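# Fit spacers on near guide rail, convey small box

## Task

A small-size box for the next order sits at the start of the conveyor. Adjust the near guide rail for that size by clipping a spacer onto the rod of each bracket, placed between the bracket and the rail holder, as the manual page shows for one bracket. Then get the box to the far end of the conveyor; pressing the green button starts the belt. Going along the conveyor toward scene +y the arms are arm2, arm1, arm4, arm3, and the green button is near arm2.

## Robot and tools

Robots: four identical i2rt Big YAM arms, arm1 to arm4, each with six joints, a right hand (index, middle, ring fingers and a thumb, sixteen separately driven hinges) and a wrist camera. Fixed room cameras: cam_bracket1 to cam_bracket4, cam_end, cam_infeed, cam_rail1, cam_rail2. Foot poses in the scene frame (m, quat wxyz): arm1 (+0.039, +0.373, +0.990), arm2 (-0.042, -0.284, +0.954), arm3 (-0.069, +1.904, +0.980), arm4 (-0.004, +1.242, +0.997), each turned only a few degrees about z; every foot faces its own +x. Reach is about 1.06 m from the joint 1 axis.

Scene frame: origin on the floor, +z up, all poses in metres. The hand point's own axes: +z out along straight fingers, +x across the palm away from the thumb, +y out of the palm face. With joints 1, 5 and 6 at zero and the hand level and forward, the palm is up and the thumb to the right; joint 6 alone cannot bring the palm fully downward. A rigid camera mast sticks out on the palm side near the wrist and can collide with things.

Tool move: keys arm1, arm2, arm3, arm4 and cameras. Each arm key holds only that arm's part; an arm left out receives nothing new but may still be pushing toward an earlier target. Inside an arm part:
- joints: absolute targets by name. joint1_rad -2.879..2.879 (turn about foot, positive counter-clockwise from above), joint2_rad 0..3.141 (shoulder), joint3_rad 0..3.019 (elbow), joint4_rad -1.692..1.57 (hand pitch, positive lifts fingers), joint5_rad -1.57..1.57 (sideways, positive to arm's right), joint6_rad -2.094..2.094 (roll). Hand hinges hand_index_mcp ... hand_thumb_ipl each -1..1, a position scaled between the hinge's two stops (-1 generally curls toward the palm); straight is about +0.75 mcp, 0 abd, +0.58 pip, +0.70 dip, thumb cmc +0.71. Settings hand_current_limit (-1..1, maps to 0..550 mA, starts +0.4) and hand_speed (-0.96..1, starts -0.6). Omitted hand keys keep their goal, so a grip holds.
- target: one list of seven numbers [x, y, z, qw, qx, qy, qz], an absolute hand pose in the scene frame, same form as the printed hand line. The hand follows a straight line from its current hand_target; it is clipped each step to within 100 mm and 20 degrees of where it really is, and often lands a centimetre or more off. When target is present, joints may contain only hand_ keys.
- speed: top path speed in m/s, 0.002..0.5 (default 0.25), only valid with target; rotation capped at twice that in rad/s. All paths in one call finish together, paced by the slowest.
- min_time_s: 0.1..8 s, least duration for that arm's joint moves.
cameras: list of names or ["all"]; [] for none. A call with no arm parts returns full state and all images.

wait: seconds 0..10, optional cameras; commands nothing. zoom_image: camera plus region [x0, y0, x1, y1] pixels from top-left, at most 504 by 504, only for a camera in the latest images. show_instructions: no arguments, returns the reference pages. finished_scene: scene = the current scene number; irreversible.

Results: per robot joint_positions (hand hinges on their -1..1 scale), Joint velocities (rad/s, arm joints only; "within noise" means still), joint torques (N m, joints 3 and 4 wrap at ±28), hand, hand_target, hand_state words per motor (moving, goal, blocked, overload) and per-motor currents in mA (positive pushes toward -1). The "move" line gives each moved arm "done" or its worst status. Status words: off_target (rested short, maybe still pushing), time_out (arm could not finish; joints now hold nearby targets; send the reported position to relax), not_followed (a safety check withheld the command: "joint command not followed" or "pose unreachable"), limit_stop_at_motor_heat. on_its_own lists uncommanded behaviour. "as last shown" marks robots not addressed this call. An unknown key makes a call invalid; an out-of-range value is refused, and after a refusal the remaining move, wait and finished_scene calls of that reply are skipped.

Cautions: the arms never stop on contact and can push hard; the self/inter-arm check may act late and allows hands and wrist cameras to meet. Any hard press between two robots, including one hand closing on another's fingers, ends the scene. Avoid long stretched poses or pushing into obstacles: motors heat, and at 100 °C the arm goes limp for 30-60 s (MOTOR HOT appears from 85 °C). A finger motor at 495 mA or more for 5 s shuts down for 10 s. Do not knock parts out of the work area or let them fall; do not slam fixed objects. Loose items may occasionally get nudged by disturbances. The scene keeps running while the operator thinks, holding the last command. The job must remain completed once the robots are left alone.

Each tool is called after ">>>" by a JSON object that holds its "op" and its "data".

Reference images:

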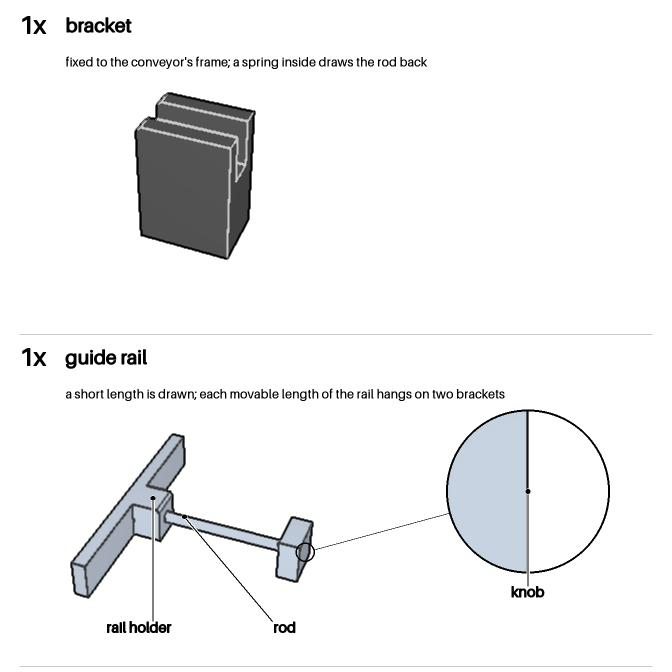

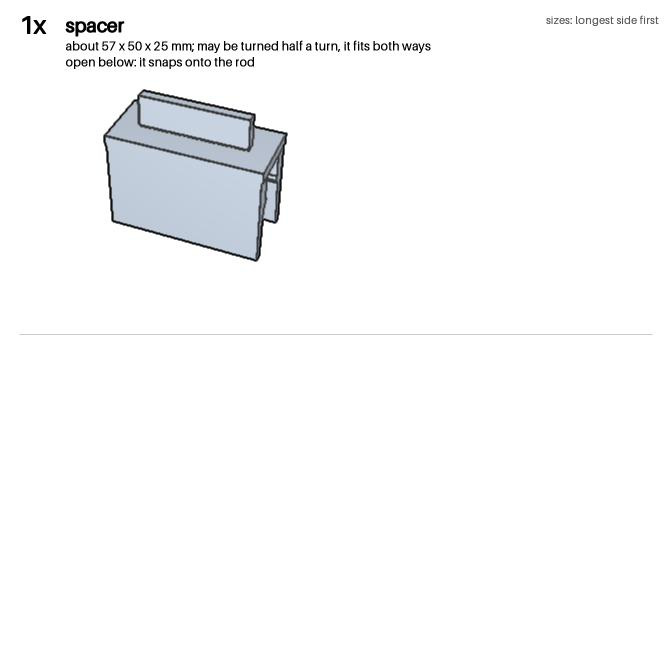

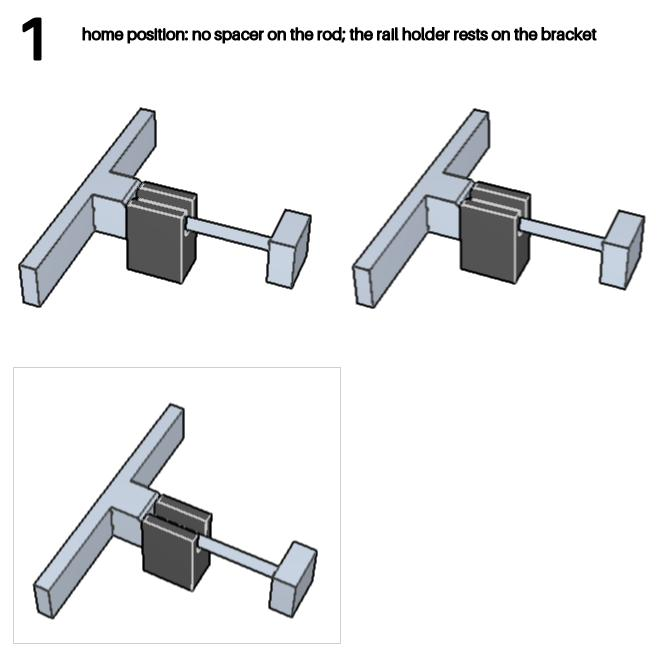

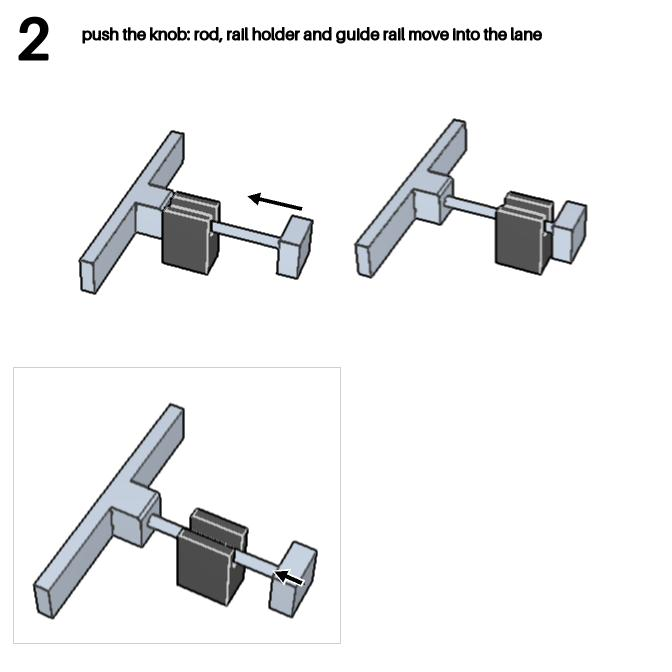

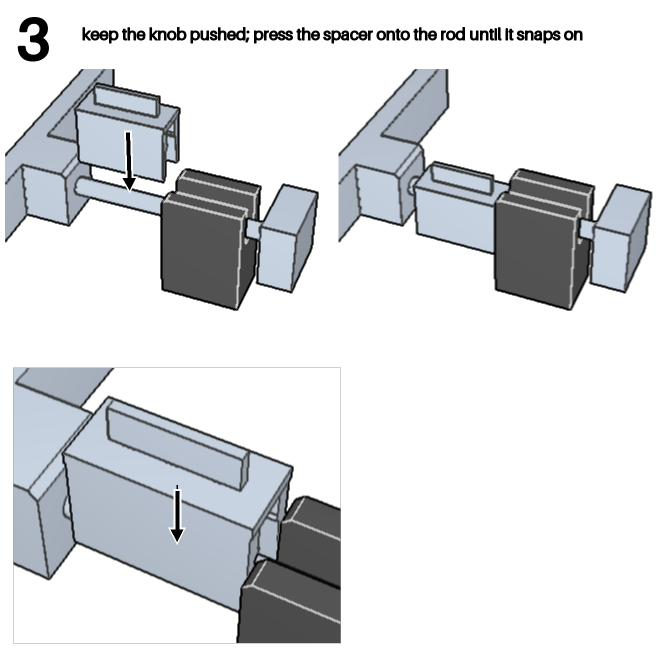

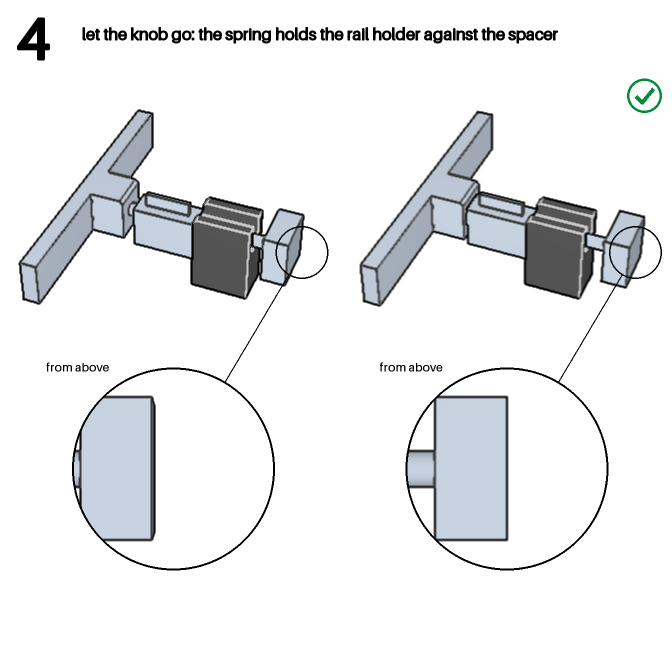

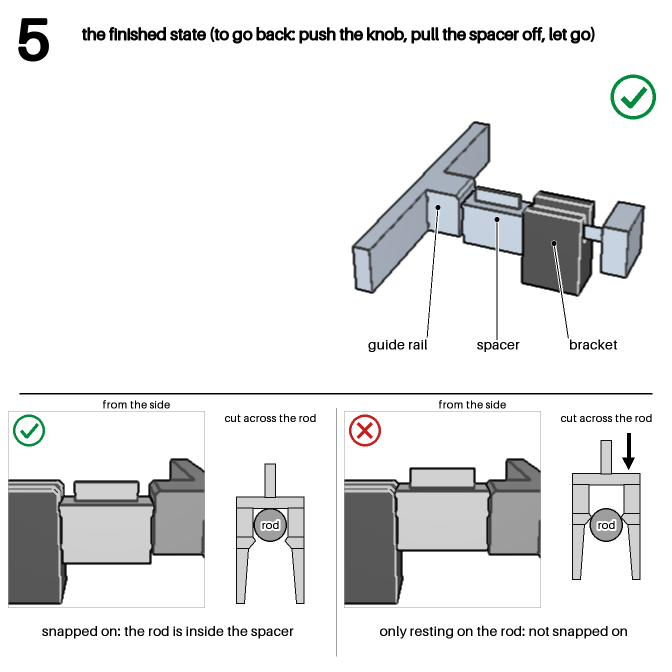

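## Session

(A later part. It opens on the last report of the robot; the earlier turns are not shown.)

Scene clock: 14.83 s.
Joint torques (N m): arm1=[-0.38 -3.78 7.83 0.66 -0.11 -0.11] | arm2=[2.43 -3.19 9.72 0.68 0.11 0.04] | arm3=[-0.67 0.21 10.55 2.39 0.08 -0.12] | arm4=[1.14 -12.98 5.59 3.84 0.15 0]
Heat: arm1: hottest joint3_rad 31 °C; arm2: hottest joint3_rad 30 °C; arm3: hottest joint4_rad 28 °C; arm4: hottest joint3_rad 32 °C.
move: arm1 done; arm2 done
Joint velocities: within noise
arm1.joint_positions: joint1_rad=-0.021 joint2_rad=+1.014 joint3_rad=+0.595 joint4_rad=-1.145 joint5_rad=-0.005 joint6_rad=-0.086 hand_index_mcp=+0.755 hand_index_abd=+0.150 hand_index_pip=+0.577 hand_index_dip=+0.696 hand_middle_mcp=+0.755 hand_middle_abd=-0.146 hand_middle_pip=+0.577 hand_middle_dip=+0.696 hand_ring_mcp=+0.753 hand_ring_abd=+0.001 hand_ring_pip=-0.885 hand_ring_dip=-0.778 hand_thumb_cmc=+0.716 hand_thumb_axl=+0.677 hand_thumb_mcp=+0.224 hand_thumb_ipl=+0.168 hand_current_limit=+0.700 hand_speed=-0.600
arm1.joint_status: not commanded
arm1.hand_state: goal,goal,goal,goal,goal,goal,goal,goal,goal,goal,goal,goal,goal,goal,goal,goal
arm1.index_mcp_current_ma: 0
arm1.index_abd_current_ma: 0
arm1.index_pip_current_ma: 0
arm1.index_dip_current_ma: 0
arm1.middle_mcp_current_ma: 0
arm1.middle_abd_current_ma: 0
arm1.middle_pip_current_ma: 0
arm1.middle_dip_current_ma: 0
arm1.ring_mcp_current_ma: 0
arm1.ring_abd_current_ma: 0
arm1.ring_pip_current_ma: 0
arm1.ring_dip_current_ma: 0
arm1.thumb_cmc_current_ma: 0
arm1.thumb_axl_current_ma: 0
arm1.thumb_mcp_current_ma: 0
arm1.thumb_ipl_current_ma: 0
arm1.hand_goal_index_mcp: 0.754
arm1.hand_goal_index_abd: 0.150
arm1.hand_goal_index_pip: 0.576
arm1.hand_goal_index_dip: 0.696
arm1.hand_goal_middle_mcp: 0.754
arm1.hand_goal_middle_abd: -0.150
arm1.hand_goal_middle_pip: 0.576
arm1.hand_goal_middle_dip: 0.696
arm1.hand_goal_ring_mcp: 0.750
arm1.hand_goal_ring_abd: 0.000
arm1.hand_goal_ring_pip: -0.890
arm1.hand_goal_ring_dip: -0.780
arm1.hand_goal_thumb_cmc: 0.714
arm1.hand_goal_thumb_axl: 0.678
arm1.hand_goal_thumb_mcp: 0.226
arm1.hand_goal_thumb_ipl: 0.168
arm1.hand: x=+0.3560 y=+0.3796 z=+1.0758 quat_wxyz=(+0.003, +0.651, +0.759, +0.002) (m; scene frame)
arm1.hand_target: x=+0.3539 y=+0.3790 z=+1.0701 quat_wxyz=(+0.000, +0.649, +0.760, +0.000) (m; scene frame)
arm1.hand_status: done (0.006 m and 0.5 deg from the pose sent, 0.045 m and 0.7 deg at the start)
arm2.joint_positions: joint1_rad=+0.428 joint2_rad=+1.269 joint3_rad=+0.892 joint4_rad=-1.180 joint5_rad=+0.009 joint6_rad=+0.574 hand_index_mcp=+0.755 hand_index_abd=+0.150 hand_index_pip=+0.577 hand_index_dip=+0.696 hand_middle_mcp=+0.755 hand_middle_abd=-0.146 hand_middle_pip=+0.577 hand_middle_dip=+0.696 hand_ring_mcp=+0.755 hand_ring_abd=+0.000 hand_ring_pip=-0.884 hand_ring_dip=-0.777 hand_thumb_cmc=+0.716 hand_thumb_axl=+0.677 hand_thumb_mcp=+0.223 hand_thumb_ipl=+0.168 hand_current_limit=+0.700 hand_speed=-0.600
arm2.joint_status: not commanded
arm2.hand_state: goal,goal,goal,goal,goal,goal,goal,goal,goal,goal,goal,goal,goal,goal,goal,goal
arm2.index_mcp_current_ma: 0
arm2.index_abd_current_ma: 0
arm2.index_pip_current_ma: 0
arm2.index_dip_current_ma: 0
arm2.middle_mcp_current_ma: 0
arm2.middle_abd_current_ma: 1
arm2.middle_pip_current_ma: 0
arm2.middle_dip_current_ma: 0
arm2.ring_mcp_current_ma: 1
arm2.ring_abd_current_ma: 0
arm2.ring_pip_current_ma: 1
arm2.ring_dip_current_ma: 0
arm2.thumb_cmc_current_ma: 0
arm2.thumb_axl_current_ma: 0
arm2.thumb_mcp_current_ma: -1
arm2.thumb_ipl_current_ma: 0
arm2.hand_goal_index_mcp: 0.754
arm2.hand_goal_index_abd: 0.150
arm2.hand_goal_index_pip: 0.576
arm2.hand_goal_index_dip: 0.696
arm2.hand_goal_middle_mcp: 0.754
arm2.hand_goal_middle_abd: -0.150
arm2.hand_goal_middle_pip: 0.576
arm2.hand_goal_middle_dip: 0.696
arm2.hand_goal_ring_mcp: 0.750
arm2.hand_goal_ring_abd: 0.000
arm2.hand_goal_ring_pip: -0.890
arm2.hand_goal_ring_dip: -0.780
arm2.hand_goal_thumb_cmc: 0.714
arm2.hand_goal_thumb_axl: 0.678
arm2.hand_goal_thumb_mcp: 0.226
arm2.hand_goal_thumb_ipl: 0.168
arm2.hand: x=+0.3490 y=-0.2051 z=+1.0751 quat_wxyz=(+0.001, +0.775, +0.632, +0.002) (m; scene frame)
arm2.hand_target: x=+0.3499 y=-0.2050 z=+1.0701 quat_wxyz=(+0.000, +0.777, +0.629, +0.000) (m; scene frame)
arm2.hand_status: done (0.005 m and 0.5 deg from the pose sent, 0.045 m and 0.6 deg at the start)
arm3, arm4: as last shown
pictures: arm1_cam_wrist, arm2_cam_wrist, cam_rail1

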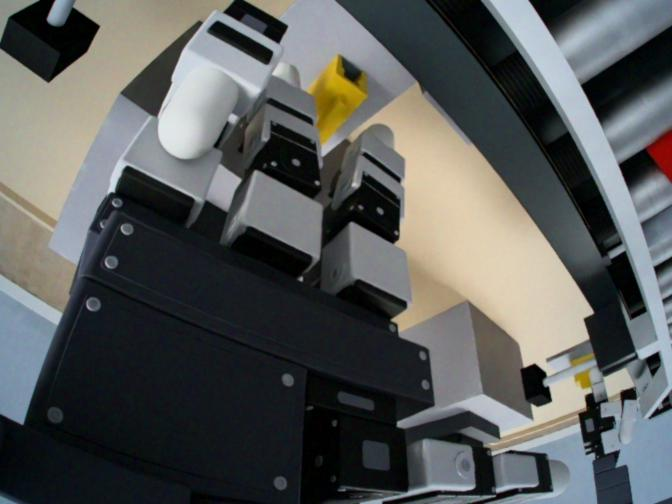

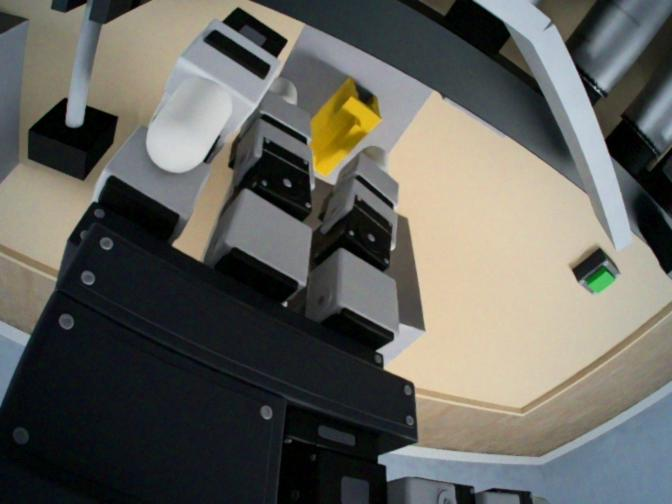

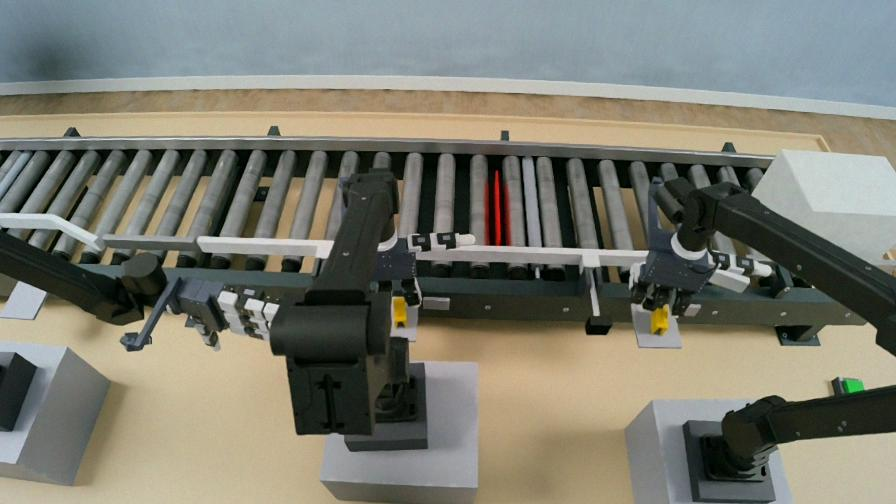

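>>> {"op": "move", "data": {"arm1": {"target": [0.351, 0.379, 1.053, 0, 0.6494, 0.7604, 0], "speed": 0.06}, "arm2": {"target": [0.349, -0.211, 1.053, 0, 0.7771, 0.6293, 0], "speed": 0.06}, "cameras": []}}

>>> {"op": "move", "data": {"arm1": {"joints": {"hand_index_abd": -0.18, "hand_middle_abd": 0.18, "hand_speed": -0.75}}, "arm2": {"joints": {"hand_index_abd": -0.18, "hand_middle_abd": 0.18, "hand_speed": -0.75}}, "cameras": ["arm1_cam_wrist", "arm2_cam_wrist", "cam_rail1"]}}

Scene clock: 16.50 s.
Joint torques (N m): arm1=[-0.38 -3.6 7.65 0.61 -0.11 -0.09] | arm2=[0.5 -2.43 9.43 0.62 0.11 -0.11] | arm3=[-0.67 0.26 10.55 2.4 0.08 -0.12] | arm4=[1.14 -12.69 5.57 3.82 0.15 -0.01]
Heat: arm1: hottest joint3_rad 31 °C; arm2: hottest joint3_rad 30 °C; arm3: hottest joint4_rad 28 °C; arm4: hottest joint3_rad 32 °C.
move: arm1 done; arm2 done
Joint velocities: within noise
arm1.joint_positions: joint1_rad=-0.021 joint2_rad=+1.031 joint3_rad=+0.558 joint4_rad=-1.088 joint5_rad=-0.005 joint6_rad=-0.086 hand_index_mcp=+0.755 hand_index_abd=+0.150 hand_index_pip=+0.577 hand_index_dip=+0.696 hand_middle_mcp=+0.755 hand_middle_abd=-0.146 hand_middle_pip=+0.577 hand_middle_dip=+0.696 hand_ring_mcp=+0.753 hand_ring_abd=+0.001 hand_ring_pip=-0.885 hand_ring_dip=-0.778 hand_thumb_cmc=+0.716 hand_thumb_axl=+0.677 hand_thumb_mcp=+0.224 hand_thumb_ipl=+0.168 hand_current_limit=+0.700 hand_speed=-0.600
arm1.joint_status: not commanded
arm1.hand_state: goal,goal,goal,goal,goal,goal,goal,goal,goal,goal,goal,goal,goal,goal,goal,goal
arm1.index_mcp_current_ma: 0
arm1.index_abd_current_ma: 0
arm1.index_pip_current_ma: 0
arm1.index_dip_current_ma: 0
arm1.middle_mcp_current_ma: 0
arm1.middle_abd_current_ma: 0
arm1.middle_pip_current_ma: 0
arm1.middle_dip_current_ma: 0
arm1.ring_mcp_current_ma: 0
arm1.ring_abd_current_ma: 0
arm1.ring_pip_current_ma: 0
arm1.ring_dip_current_ma: 0
arm1.thumb_cmc_current_ma: 0
arm1.thumb_axl_current_ma: 0
arm1.thumb_mcp_current_ma: 0
arm1.thumb_ipl_current_ma: 0
arm1.hand_goal_index_mcp: 0.754
arm1.hand_goal_index_abd: 0.150
arm1.hand_goal_index_pip: 0.576
arm1.hand_goal_index_dip: 0.696
arm1.hand_goal_middle_mcp: 0.754
arm1.hand_goal_middle_abd: -0.150
arm1.hand_goal_middle_pip: 0.576
arm1.hand_goal_middle_dip: 0.696
arm1.hand_goal_ring_mcp: 0.750
arm1.hand_goal_ring_abd: 0.000
arm1.hand_goal_ring_pip: -0.890
arm1.hand_goal_ring_dip: -0.780
arm1.hand_goal_thumb_cmc: 0.714
arm1.hand_goal_thumb_axl: 0.678
arm1.hand_goal_thumb_mcp: 0.226
arm1.hand_goal_thumb_ipl: 0.168
arm1.hand: x=+0.3538 y=+0.3794 z=+1.0596 quat_wxyz=(+0.004, +0.651, +0.759, +0.002) (m; scene frame)
arm1.hand_target: x=+0.3509 y=+0.3790 z=+1.0531 quat_wxyz=(+0.000, +0.649, +0.760, +0.000) (m; scene frame)
arm1.hand_status: done (0.007 m and 0.6 deg from the pose sent, 0.023 m and 0.5 deg at the start)
arm2.joint_positions: joint1_rad=+0.421 joint2_rad=+1.279 joint3_rad=+0.856 joint4_rad=-1.130 joint5_rad=+0.009 joint6_rad=+0.574 hand_index_mcp=+0.755 hand_index_abd=+0.150 hand_index_pip=+0.577 hand_index_dip=+0.696 hand_middle_mcp=+0.755 hand_middle_abd=-0.146 hand_middle_pip=+0.577 hand_middle_dip=+0.696 hand_ring_mcp=+0.755 hand_ring_abd=+0.000 hand_ring_pip=-0.884 hand_ring_dip=-0.777 hand_thumb_cmc=+0.716 hand_thumb_axl=+0.677 hand_thumb_mcp=+0.223 hand_thumb_ipl=+0.168 hand_current_limit=+0.700 hand_speed=-0.600
arm2.joint_status: not commanded
arm2.hand_state: goal,goal,goal,goal,goal,goal,goal,goal,goal,goal,goal,goal,goal,goal,goal,goal
arm2.index_mcp_current_ma: 0
arm2.index_abd_current_ma: 0
arm2.index_pip_current_ma: 0
arm2.index_dip_current_ma: 0
arm2.middle_mcp_current_ma: 0
arm2.middle_abd_current_ma: 1
arm2.middle_pip_current_ma: 0
arm2.middle_dip_current_ma: 0
arm2.ring_mcp_current_ma: 1
arm2.ring_abd_current_ma: 0
arm2.ring_pip_current_ma: 1
arm2.ring_dip_current_ma: 0
arm2.thumb_cmc_current_ma: 0
arm2.thumb_axl_current_ma: 0
arm2.thumb_mcp_current_ma: -1
arm2.thumb_ipl_current_ma: 0
arm2.hand_goal_index_mcp: 0.754
arm2.hand_goal_index_abd: 0.150
arm2.hand_goal_index_pip: 0.576
arm2.hand_goal_index_dip: 0.696
arm2.hand_goal_middle_mcp: 0.754
arm2.hand_goal_middle_abd: -0.150
arm2.hand_goal_middle_pip: 0.576
arm2.hand_goal_middle_dip: 0.696
arm2.hand_goal_ring_mcp: 0.750
arm2.hand_goal_ring_abd: 0.000
arm2.hand_goal_ring_pip: -0.890
arm2.hand_goal_ring_dip: -0.780
arm2.hand_goal_thumb_cmc: 0.714
arm2.hand_goal_thumb_axl: 0.678
arm2.hand_goal_thumb_mcp: 0.226
arm2.hand_goal_thumb_ipl: 0.168
arm2.hand: x=+0.3475 y=-0.2085 z=+1.0597 quat_wxyz=(+0.001, +0.777, +0.629, +0.004) (m; scene frame)
arm2.hand_target: x=+0.3488 y=-0.2111 z=+1.0530 quat_wxyz=(+0.000, +0.777, +0.629, +0.000) (m; scene frame)
arm2.hand_status: done (0.007 m and 0.5 deg from the pose sent, 0.023 m and 0.5 deg at the start)
arm3, arm4: as last shown
pictures: none
No camera images: "cameras" was empty.

Scene clock: 17.23 s.
Joint torques (N m): arm1=[-0.21 -3.66 7.62 0.62 -0.1 -0.11] | arm2=[0.67 -3.19 9.59 0.75 0.1 -0.05] | arm3=[-0.62 0.26 10.55 2.4 0.08 -0.12] | arm4=[1.08 -12.75 5.56 3.85 0.15 0.01]
Heat: arm1: hottest joint3_rad 31 °C; arm2: hottest joint3_rad 30 °C; arm3: hottest joint4_rad 28 °C; arm4: hottest joint3_rad 32 °C.
move: arm1 off_target; arm2 off_target
Joint velocities: within noise
arm1.joint_positions: joint1_rad=-0.021 joint2_rad=+1.031 joint3_rad=+0.558 joint4_rad=-1.088 joint5_rad=-0.005 joint6_rad=-0.086 hand_index_mcp=+0.755 hand_index_abd=-0.011 hand_index_pip=+0.577 hand_index_dip=+0.696 hand_middle_mcp=+0.755 hand_middle_abd=+0.012 hand_middle_pip=+0.577 hand_middle_dip=+0.696 hand_ring_mcp=+0.753 hand_ring_abd=+0.001 hand_ring_pip=-0.885 hand_ring_dip=-0.778 hand_thumb_cmc=+0.716 hand_thumb_axl=+0.677 hand_thumb_mcp=+0.224 hand_thumb_ipl=+0.168 hand_current_limit=+0.700 hand_speed=-0.750
arm1.joint_status: hand_index_abd off_target (ended at -0.011, target -0.180); hand_middle_abd off_target (ended at +0.012, target +0.180); the others done
arm1.hand_state: goal,blocked,goal,goal,goal,blocked,goal,goal,goal,goal,goal,goal,goal,goal,goal,goal
arm1.index_mcp_current_ma: 0
arm1.index_abd_current_ma: 318
arm1.index_pip_current_ma: 0
arm1.index_dip_current_ma: 0
arm1.middle_mcp_current_ma: 0
arm1.middle_abd_current_ma: -316
arm1.middle_pip_current_ma: 0
arm1.middle_dip_current_ma: 0
arm1.ring_mcp_current_ma: 0
arm1.ring_abd_current_ma: 0
arm1.ring_pip_current_ma: 0
arm1.ring_dip_current_ma: 0
arm1.thumb_cmc_current_ma: 0
arm1.thumb_axl_current_ma: 0
arm1.thumb_mcp_current_ma: 0
arm1.thumb_ipl_current_ma: 0
arm1.hand_goal_index_mcp: 0.754
arm1.hand_goal_index_abd: -0.180
arm1.hand_goal_index_pip: 0.576
arm1.hand_goal_index_dip: 0.696
arm1.hand_goal_middle_mcp: 0.754
arm1.hand_goal_middle_abd: 0.180
arm1.hand_goal_middle_pip: 0.576
arm1.hand_goal_middle_dip: 0.696
arm1.hand_goal_ring_mcp: 0.750
arm1.hand_goal_ring_abd: 0.000
arm1.hand_goal_ring_pip: -0.890
arm1.hand_goal_ring_dip: -0.780
arm1.hand_goal_thumb_cmc: 0.714
arm1.hand_goal_thumb_axl: 0.678
arm1.hand_goal_thumb_mcp: 0.226
arm1.hand_goal_thumb_ipl: 0.168
arm1.hand: x=+0.3538 y=+0.3794 z=+1.0596 quat_wxyz=(+0.004, +0.651, +0.759, +0.002) (m; scene frame)
arm1.hand_target: x=+0.3509 y=+0.3790 z=+1.0531 quat_wxyz=(+0.000, +0.649, +0.760, +0.000) (m; scene frame)
arm1.hand_status: not commanded
arm2.joint_positions: joint1_rad=+0.421 joint2_rad=+1.279 joint3_rad=+0.856 joint4_rad=-1.130 joint5_rad=+0.009 joint6_rad=+0.574 hand_index_mcp=+0.755 hand_index_abd=-0.001 hand_index_pip=+0.577 hand_index_dip=+0.696 hand_middle_mcp=+0.752 hand_middle_abd=+0.020 hand_middle_pip=+0.577 hand_middle_dip=+0.696 hand_ring_mcp=+0.755 hand_ring_abd=+0.000 hand_ring_pip=-0.884 hand_ring_dip=-0.777 hand_thumb_cmc=+0.716 hand_thumb_axl=+0.677 hand_thumb_mcp=+0.223 hand_thumb_ipl=+0.168 hand_current_limit=+0.700 hand_speed=-0.750
arm2.joint_status: hand_index_abd off_target (ended at -0.001, target -0.180); hand_middle_abd off_target (ended at +0.020, target +0.180); the others done
arm2.hand_state: goal,blocked,goal,goal,goal,blocked,goal,goal,goal,goal,goal,goal,goal,goal,goal,goal
arm2.index_mcp_current_ma: 0
arm2.index_abd_current_ma: 424
arm2.index_pip_current_ma: 0
arm2.index_dip_current_ma: 0
arm2.middle_mcp_current_ma: 0
arm2.middle_abd_current_ma: -350
arm2.middle_pip_current_ma: 0
arm2.middle_dip_current_ma: 0
arm2.ring_mcp_current_ma: 1
arm2.ring_abd_current_ma: 0
arm2.ring_pip_current_ma: 1
arm2.ring_dip_current_ma: 0
arm2.thumb_cmc_current_ma: 0
arm2.thumb_axl_current_ma: 0
arm2.thumb_mcp_current_ma: -1
arm2.thumb_ipl_current_ma: 0
arm2.hand_goal_index_mcp: 0.754
arm2.hand_goal_index_abd: -0.180
arm2.hand_goal_index_pip: 0.576
arm2.hand_goal_index_dip: 0.696
arm2.hand_goal_middle_mcp: 0.754
arm2.hand_goal_middle_abd: 0.180
arm2.hand_goal_middle_pip: 0.576
arm2.hand_goal_middle_dip: 0.696
arm2.hand_goal_ring_mcp: 0.750
arm2.hand_goal_ring_abd: 0.000
arm2.hand_goal_ring_pip: -0.890
arm2.hand_goal_ring_dip: -0.780
arm2.hand_goal_thumb_cmc: 0.714
arm2.hand_goal_thumb_axl: 0.678
arm2.hand_goal_thumb_mcp: 0.226
arm2.hand_goal_thumb_ipl: 0.168
arm2.hand: x=+0.3475 y=-0.2087 z=+1.0597 quat_wxyz=(+0.001, +0.777, +0.629, +0.004) (m; scene frame)
arm2.hand_target: x=+0.3488 y=-0.2111 z=+1.0530 quat_wxyz=(+0.000, +0.777, +0.629, +0.000) (m; scene frame)
arm2.hand_status: not commanded
arm3, arm4: as last shown
pictures: arm1_cam_wrist, arm2_cam_wrist, cam_rail1

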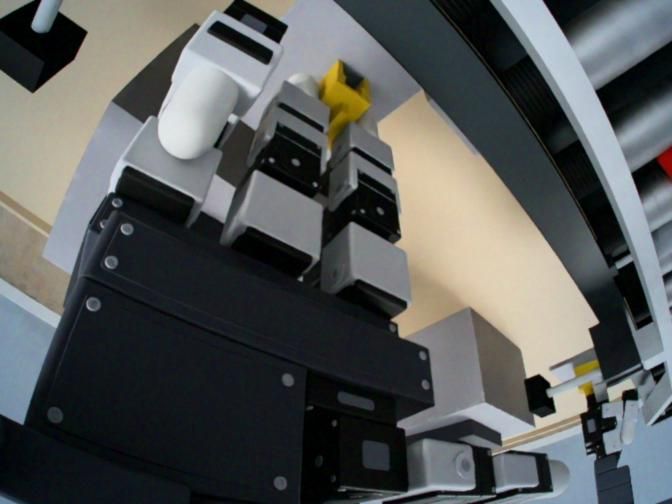

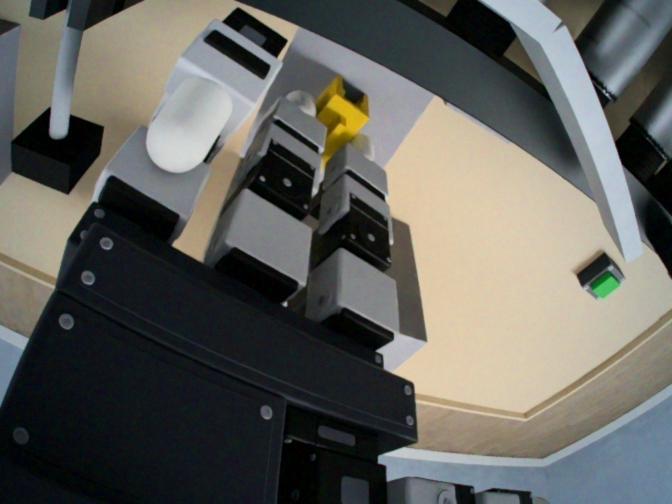

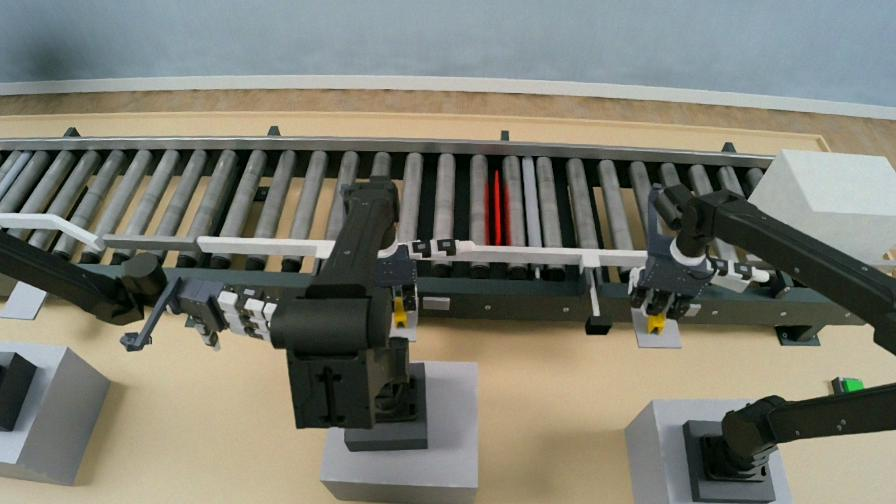

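>>> {"op": "zoom_image", "data": {"camera": "arm1_cam_wrist", "region": [260, 20, 440, 180]}}

>>> {"op": "zoom_image", "data": {"camera": "arm2_cam_wrist", "region": [260, 40, 440, 200]}}

>>> {"op": "zoom_image", "data": {"camera": "cam_rail1", "region": [600, 230, 720, 370]}}

Scaled by 2.800 from the camera's 672x504 image, which has a finer 960x720 frame.

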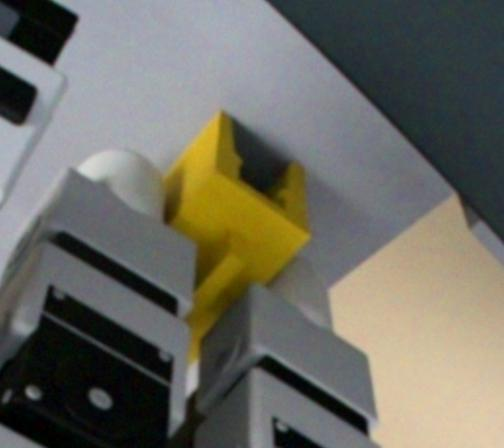

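Scaled by 2.800 from the camera's 672x504 image, which has a finer 960x720 frame.

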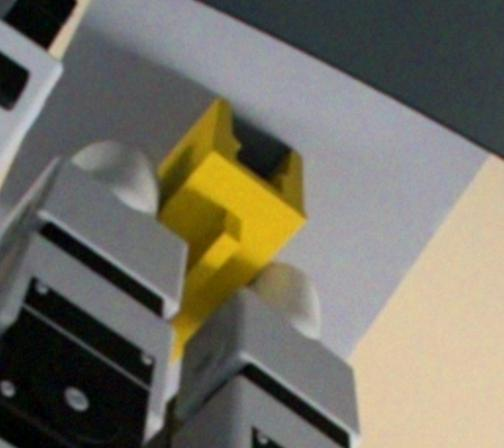

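Scaled by 3.600 from the camera's 896x504 image, which has a finer 1280x720 frame.

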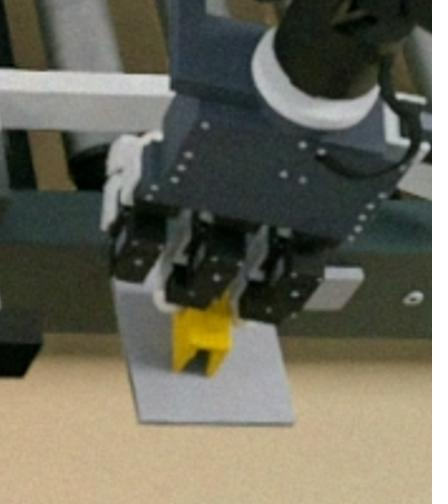

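>>> {"op": "move", "data": {"arm1": {"target": [0.360, 0.382, 1.16, 0, 0.6494, 0.7604, 0], "speed": 0.1}, "arm2": {"target": [0.358, -0.209, 1.16, 0, 0.7771, 0.6293, 0], "speed": 0.1}, "arm4": {"target": [0.085, 0.58, 0.99, 0.521, 0.484, -0.539, 0.452], "speed": 0.12}, "cameras": ["arm1_cam_wrist", "arm2_cam_wrist", "cam_rail1"]}}

Scene clock: 19.20 s.
Joint torques (N m): arm1=[-0.03 -4.37 13.83 -0.24 -0.11 0] | arm2=[0.5 -4.42 14.46 -0.18 0.1 -0.1] | arm3=[-0.67 0.26 10.55 2.4 0.08 -0.12] | arm4=[0.79 -14.62 7.32 3.79 0.07 -0.06]
Heat: arm1: hottest joint3_rad 31 °C; arm2: hottest joint3_rad 31 °C; arm3: hottest joint4_rad 28 °C; arm4: hottest joint3_rad 32 °C.
move: arm1 off_target; arm2 off_target; arm4 off_target
Joint velocities: within noise
arm1.joint_positions: joint1_rad=-0.021 joint2_rad=+0.951 joint3_rad=+0.739 joint4_rad=-1.402 joint5_rad=-0.005 joint6_rad=-0.086 hand_index_mcp=+0.752 hand_index_abd=-0.011 hand_index_pip=+0.577 hand_index_dip=+0.696 hand_middle_mcp=+0.754 hand_middle_abd=+0.012 hand_middle_pip=+0.577 hand_middle_dip=+0.696 hand_ring_mcp=+0.752 hand_ring_abd=+0.001 hand_ring_pip=-0.885 hand_ring_dip=-0.778 hand_thumb_cmc=+0.716 hand_thumb_axl=+0.677 hand_thumb_mcp=+0.224 hand_thumb_ipl=+0.168 hand_current_limit=+0.700 hand_speed=-0.750
arm1.joint_status: not commanded
arm1.hand_state: goal,blocked,goal,goal,goal,blocked,goal,goal,goal,goal,goal,goal,goal,goal,goal,goal
arm1.index_mcp_current_ma: 0
arm1.index_abd_current_ma: 318
arm1.index_pip_current_ma: 0
arm1.index_dip_current_ma: 0
arm1.middle_mcp_current_ma: 0
arm1.middle_abd_current_ma: -316
arm1.middle_pip_current_ma: 0
arm1.middle_dip_current_ma: 0
arm1.ring_mcp_current_ma: 0
arm1.ring_abd_current_ma: 0
arm1.ring_pip_current_ma: 0
arm1.ring_dip_current_ma: 0
arm1.thumb_cmc_current_ma: 0
arm1.thumb_axl_current_ma: 0
arm1.thumb_mcp_current_ma: 0
arm1.thumb_ipl_current_ma: 0
arm1.hand_goal_index_mcp: 0.754
arm1.hand_goal_index_abd: -0.180
arm1.hand_goal_index_pip: 0.576
arm1.hand_goal_index_dip: 0.696
arm1.hand_goal_middle_mcp: 0.754
arm1.hand_goal_middle_abd: 0.180
arm1.hand_goal_middle_pip: 0.576
arm1.hand_goal_middle_dip: 0.696
arm1.hand_goal_ring_mcp: 0.750
arm1.hand_goal_ring_abd: 0.000
arm1.hand_goal_ring_pip: -0.890
arm1.hand_goal_ring_dip: -0.780
arm1.hand_goal_thumb_cmc: 0.714
arm1.hand_goal_thumb_axl: 0.678
arm1.hand_goal_thumb_mcp: 0.226
arm1.hand_goal_thumb_ipl: 0.168
arm1.hand: x=+0.3459 y=+0.3794 z=+1.1370 quat_wxyz=(-0.015, +0.651, +0.758, -0.016) (m; scene frame)
arm1.hand_target: x=+0.3592 y=+0.3819 z=+1.1598 quat_wxyz=(+0.000, +0.649, +0.760, +0.000) (m; scene frame)
arm1.hand_status: off_target (0.027 m and 2.5 deg from the pose sent, 0.101 m and 0.6 deg at the start)
arm2.joint_positions: joint1_rad=+0.420 joint2_rad=+1.229 joint3_rad=+1.047 joint4_rad=-1.411 joint5_rad=+0.009 joint6_rad=+0.574 hand_index_mcp=+0.755 hand_index_abd=-0.001 hand_index_pip=+0.577 hand_index_dip=+0.696 hand_middle_mcp=+0.749 hand_middle_abd=+0.020 hand_middle_pip=+0.575 hand_middle_dip=+0.696 hand_ring_mcp=+0.754 hand_ring_abd=+0.000 hand_ring_pip=-0.884 hand_ring_dip=-0.777 hand_thumb_cmc=+0.716 hand_thumb_axl=+0.677 hand_thumb_mcp=+0.223 hand_thumb_ipl=+0.168 hand_current_limit=+0.700 hand_speed=-0.750
arm2.joint_status: not commanded
arm2.hand_state: goal,blocked,goal,goal,goal,blocked,goal,goal,goal,goal,goal,goal,goal,goal,goal,goal
arm2.index_mcp_current_ma: 0
arm2.index_abd_current_ma: 424
arm2.index_pip_current_ma: 0
arm2.index_dip_current_ma: 0
arm2.middle_mcp_current_ma: -1
arm2.middle_abd_current_ma: -350
arm2.middle_pip_current_ma: 0
arm2.middle_dip_current_ma: 0
arm2.ring_mcp_current_ma: 1
arm2.ring_abd_current_ma: 0
arm2.ring_pip_current_ma: 1
arm2.ring_dip_current_ma: 0
arm2.thumb_cmc_current_ma: 0
arm2.thumb_axl_current_ma: 0
arm2.thumb_mcp_current_ma: -1
arm2.thumb_ipl_current_ma: 0
arm2.hand_goal_index_mcp: 0.754
arm2.hand_goal_index_abd: -0.180
arm2.hand_goal_index_pip: 0.576
arm2.hand_goal_index_dip: 0.696
arm2.hand_goal_middle_mcp: 0.754
arm2.hand_goal_middle_abd: 0.180
arm2.hand_goal_middle_pip: 0.576
arm2.hand_goal_middle_dip: 0.696
arm2.hand_goal_ring_mcp: 0.750
arm2.hand_goal_ring_abd: 0.000
arm2.hand_goal_ring_pip: -0.890
arm2.hand_goal_ring_dip: -0.780
arm2.hand_goal_thumb_cmc: 0.714
arm2.hand_goal_thumb_axl: 0.678
arm2.hand_goal_thumb_mcp: 0.226
arm2.hand_goal_thumb_ipl: 0.168
arm2.hand: x=+0.3470 y=-0.2098 z=+1.1421 quat_wxyz=(-0.005, +0.777, +0.629, -0.015) (m; scene frame)
arm2.hand_target: x=+0.3575 y=-0.2093 z=+1.1599 quat_wxyz=(+0.000, +0.777, +0.629, +0.000) (m; scene frame)
arm2.hand_status: off_target (0.021 m and 1.9 deg from the pose sent, 0.101 m and 0.5 deg at the start)
arm3.joint_positions: joint1_rad=-0.110 joint2_rad=+0.617 joint3_rad=+1.398 joint4_rad=-1.196 joint5_rad=-0.056 joint6_rad=+1.147 hand_index_mcp=+0.754 hand_index_abd=+0.001 hand_index_pip=+0.577 hand_index_dip=+0.696 hand_middle_mcp=+0.754 hand_middle_abd=+0.001 hand_middle_pip=+0.577 hand_middle_dip=+0.696 hand_ring_mcp=+0.754 hand_ring_abd=+0.001 hand_ring_pip=+0.577 hand_ring_dip=+0.696 hand_thumb_cmc=+0.714 hand_thumb_axl=+0.677 hand_thumb_mcp=+0.226 hand_thumb_ipl=+0.168 hand_current_limit=+0.400 hand_speed=-0.600
arm3.joint_status: not commanded
arm3.hand_state: goal,goal,goal,goal,goal,goal,goal,goal,goal,goal,goal,goal,goal,goal,goal,goal
arm3.index_mcp_current_ma: 0
arm3.index_abd_current_ma: 1
arm3.index_pip_current_ma: 1
arm3.index_dip_current_ma: 0
arm3.middle_mcp_current_ma: 0
arm3.middle_abd_current_ma: 0
arm3.middle_pip_current_ma: 1
arm3.middle_dip_current_ma: 0
arm3.ring_mcp_current_ma: 0
arm3.ring_abd_current_ma: 0
arm3.ring_pip_current_ma: 1
arm3.ring_dip_current_ma: 0
arm3.thumb_cmc_current_ma: 0
arm3.thumb_axl_current_ma: -1
arm3.thumb_mcp_current_ma: 0
arm3.thumb_ipl_current_ma: 0
arm3.hand_goal_index_mcp: 0.754
arm3.hand_goal_index_abd: 0.000
arm3.hand_goal_index_pip: 0.576
arm3.hand_goal_index_dip: 0.696
arm3.hand_goal_middle_mcp: 0.754
arm3.hand_goal_middle_abd: 0.000
arm3.hand_goal_middle_pip: 0.576
arm3.hand_goal_middle_dip: 0.696
arm3.hand_goal_ring_mcp: 0.754
arm3.hand_goal_ring_abd: 0.000
arm3.hand_goal_ring_pip: 0.576
arm3.hand_goal_ring_dip: 0.696
arm3.hand_goal_thumb_cmc: 0.714
arm3.hand_goal_thumb_axl: 0.678
arm3.hand_goal_thumb_mcp: 0.226
arm3.hand_goal_thumb_ipl: 0.168
arm3.hand: x=+0.1726 y=+1.7872 z=+1.5663 quat_wxyz=(+0.135, +0.827, +0.125, +0.531) (m; scene frame)
arm3.hand_target: x=+0.1690 y=+1.7877 z=+1.5790 quat_wxyz=(+0.139, +0.819, +0.125, +0.543) (m; scene frame)
arm3.hand_status: not commanded
arm4.joint_positions: joint1_rad=-1.271 joint2_rad=+2.263 joint3_rad=+1.058 joint4_rad=+1.099 joint5_rad=+0.498 joint6_rad=+1.564 hand_index_mcp=+0.753 hand_index_abd=+0.002 hand_index_pip=+0.577 hand_index_dip=+0.696 hand_middle_mcp=+0.753 hand_middle_abd=+0.002 hand_middle_pip=+0.577 hand_middle_dip=+0.696 hand_ring_mcp=+0.753 hand_ring_abd=+0.003 hand_ring_pip=+0.577 hand_ring_dip=+0.696 hand_thumb_cmc=+0.713 hand_thumb_axl=+0.677 hand_thumb_mcp=+0.227 hand_thumb_ipl=+0.168 hand_current_limit=+0.400 hand_speed=-0.600
arm4.joint_status: not commanded
arm4.hand_state: goal,goal,goal,goal,goal,goal,goal,goal,goal,goal,goal,goal,goal,goal,goal,goal
arm4.index_mcp_current_ma: -2
arm4.index_abd_current_ma: 3
arm4.index_pip_current_ma: 1
arm4.index_dip_current_ma: 0
arm4.middle_mcp_current_ma: -2
arm4.middle_abd_current_ma: 3
arm4.middle_pip_current_ma: 1
arm4.middle_dip_current_ma: 0
arm4.ring_mcp_current_ma: -2
arm4.ring_abd_current_ma: 4
arm4.ring_pip_current_ma: 1
arm4.ring_dip_current_ma: 0
arm4.thumb_cmc_current_ma: -2
arm4.thumb_axl_current_ma: -1
arm4.thumb_mcp_current_ma: 1
arm4.thumb_ipl_current_ma: -1
arm4.hand_goal_index_mcp: 0.754
arm4.hand_goal_index_abd: 0.000
arm4.hand_goal_index_pip: 0.576
arm4.hand_goal_index_dip: 0.696
arm4.hand_goal_middle_mcp: 0.754
arm4.hand_goal_middle_abd: 0.000
arm4.hand_goal_middle_pip: 0.576
arm4.hand_goal_middle_dip: 0.696
arm4.hand_goal_ring_mcp: 0.754
arm4.hand_goal_ring_abd: 0.000
arm4.hand_goal_ring_pip: 0.576
arm4.hand_goal_ring_dip: 0.696
arm4.hand_goal_thumb_cmc: 0.714
arm4.hand_goal_thumb_axl: 0.678
arm4.hand_goal_thumb_mcp: 0.226
arm4.hand_goal_thumb_ipl: 0.168
arm4.hand: x=+0.0875 y=+0.5940 z=+0.9784 quat_wxyz=(+0.512, +0.504, -0.542, +0.436) (m; scene frame)
arm4.hand_target: x=+0.0849 y=+0.5807 z=+0.9903 quat_wxyz=(+0.521, +0.484, -0.539, +0.452) (m; scene frame)
arm4.hand_status: off_target (0.018 m and 3.1 deg from the pose sent, 0.111 m and 2.5 deg at the start)
pictures: arm1_cam_wrist, arm2_cam_wrist, cam_rail1

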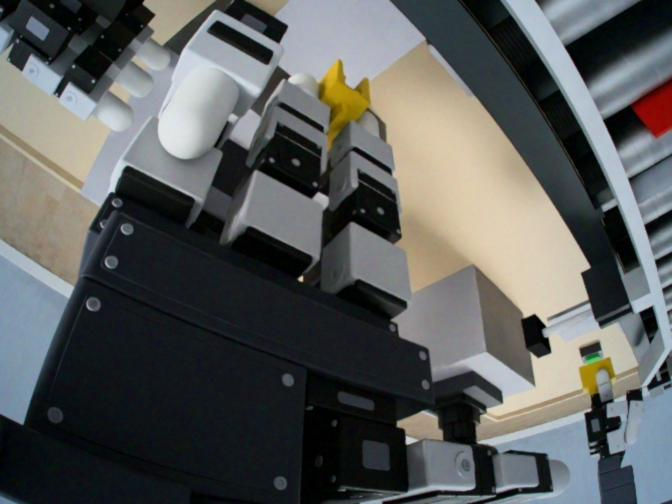

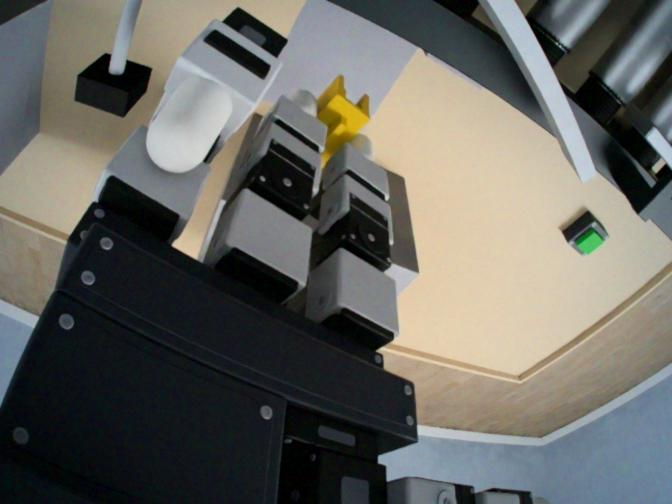

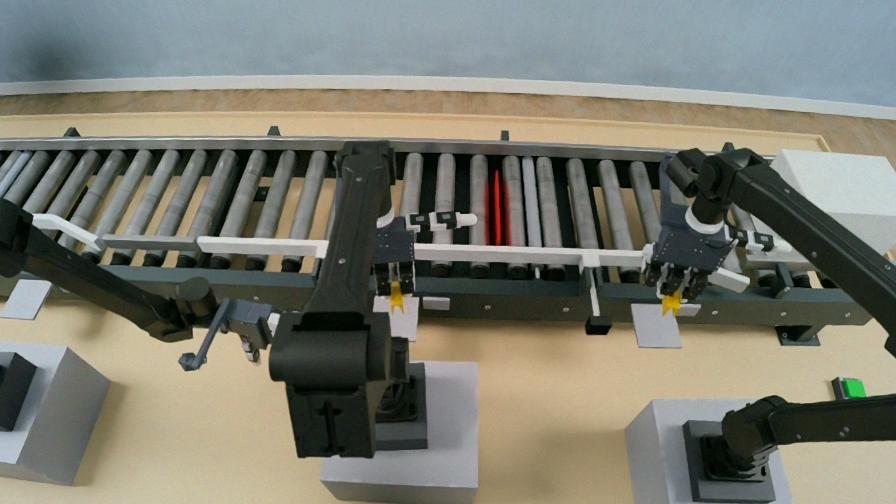

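>>> {"op": "zoom_image", "data": {"camera": "arm1_cam_wrist", "region": [260, 20, 440, 180]}}

>>> {"op": "zoom_image", "data": {"camera": "arm2_cam_wrist", "region": [260, 40, 440, 200]}}

>>> {"op": "zoom_image", "data": {"camera": "cam_rail1", "region": [340, 230, 440, 350]}}

>>> {"op": "zoom_image", "data": {"camera": "cam_rail1", "region": [600, 220, 720, 360]}}

Scaled by 2.800 from the camera's 672x504 image, which has a finer 960x720 frame.

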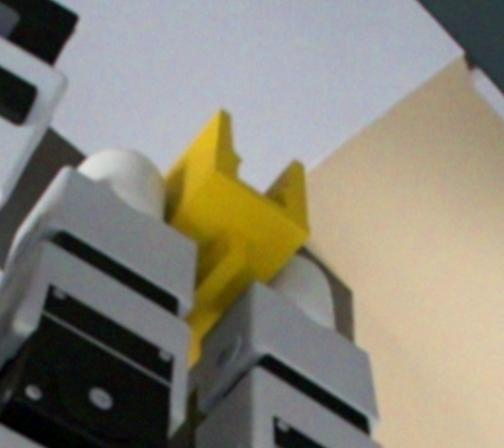

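Scaled by 2.800 from the camera's 672x504 image, which has a finer 960x720 frame.

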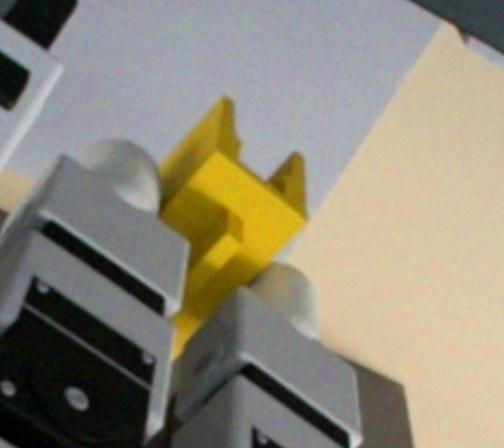

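Scaled by 4.200 from the camera's 896x504 image, which has a finer 1280x720 frame.

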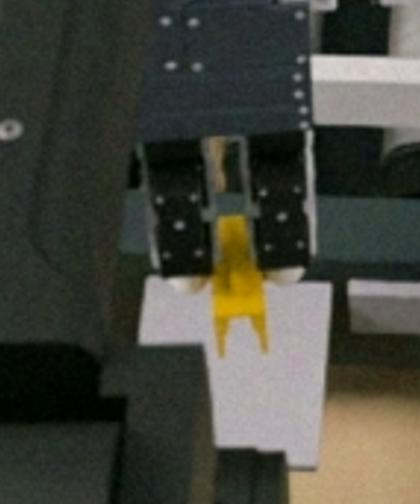

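Scaled by 3.600 from the camera's 896x504 image, which has a finer 1280x720 frame.

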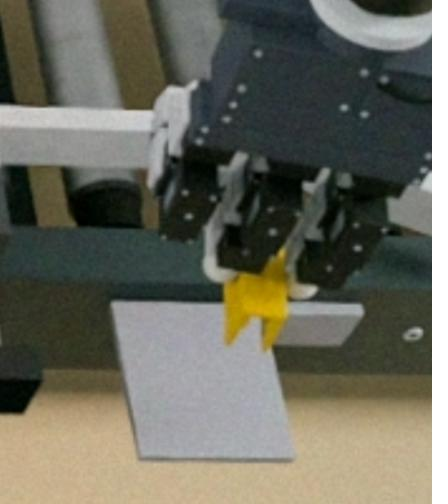

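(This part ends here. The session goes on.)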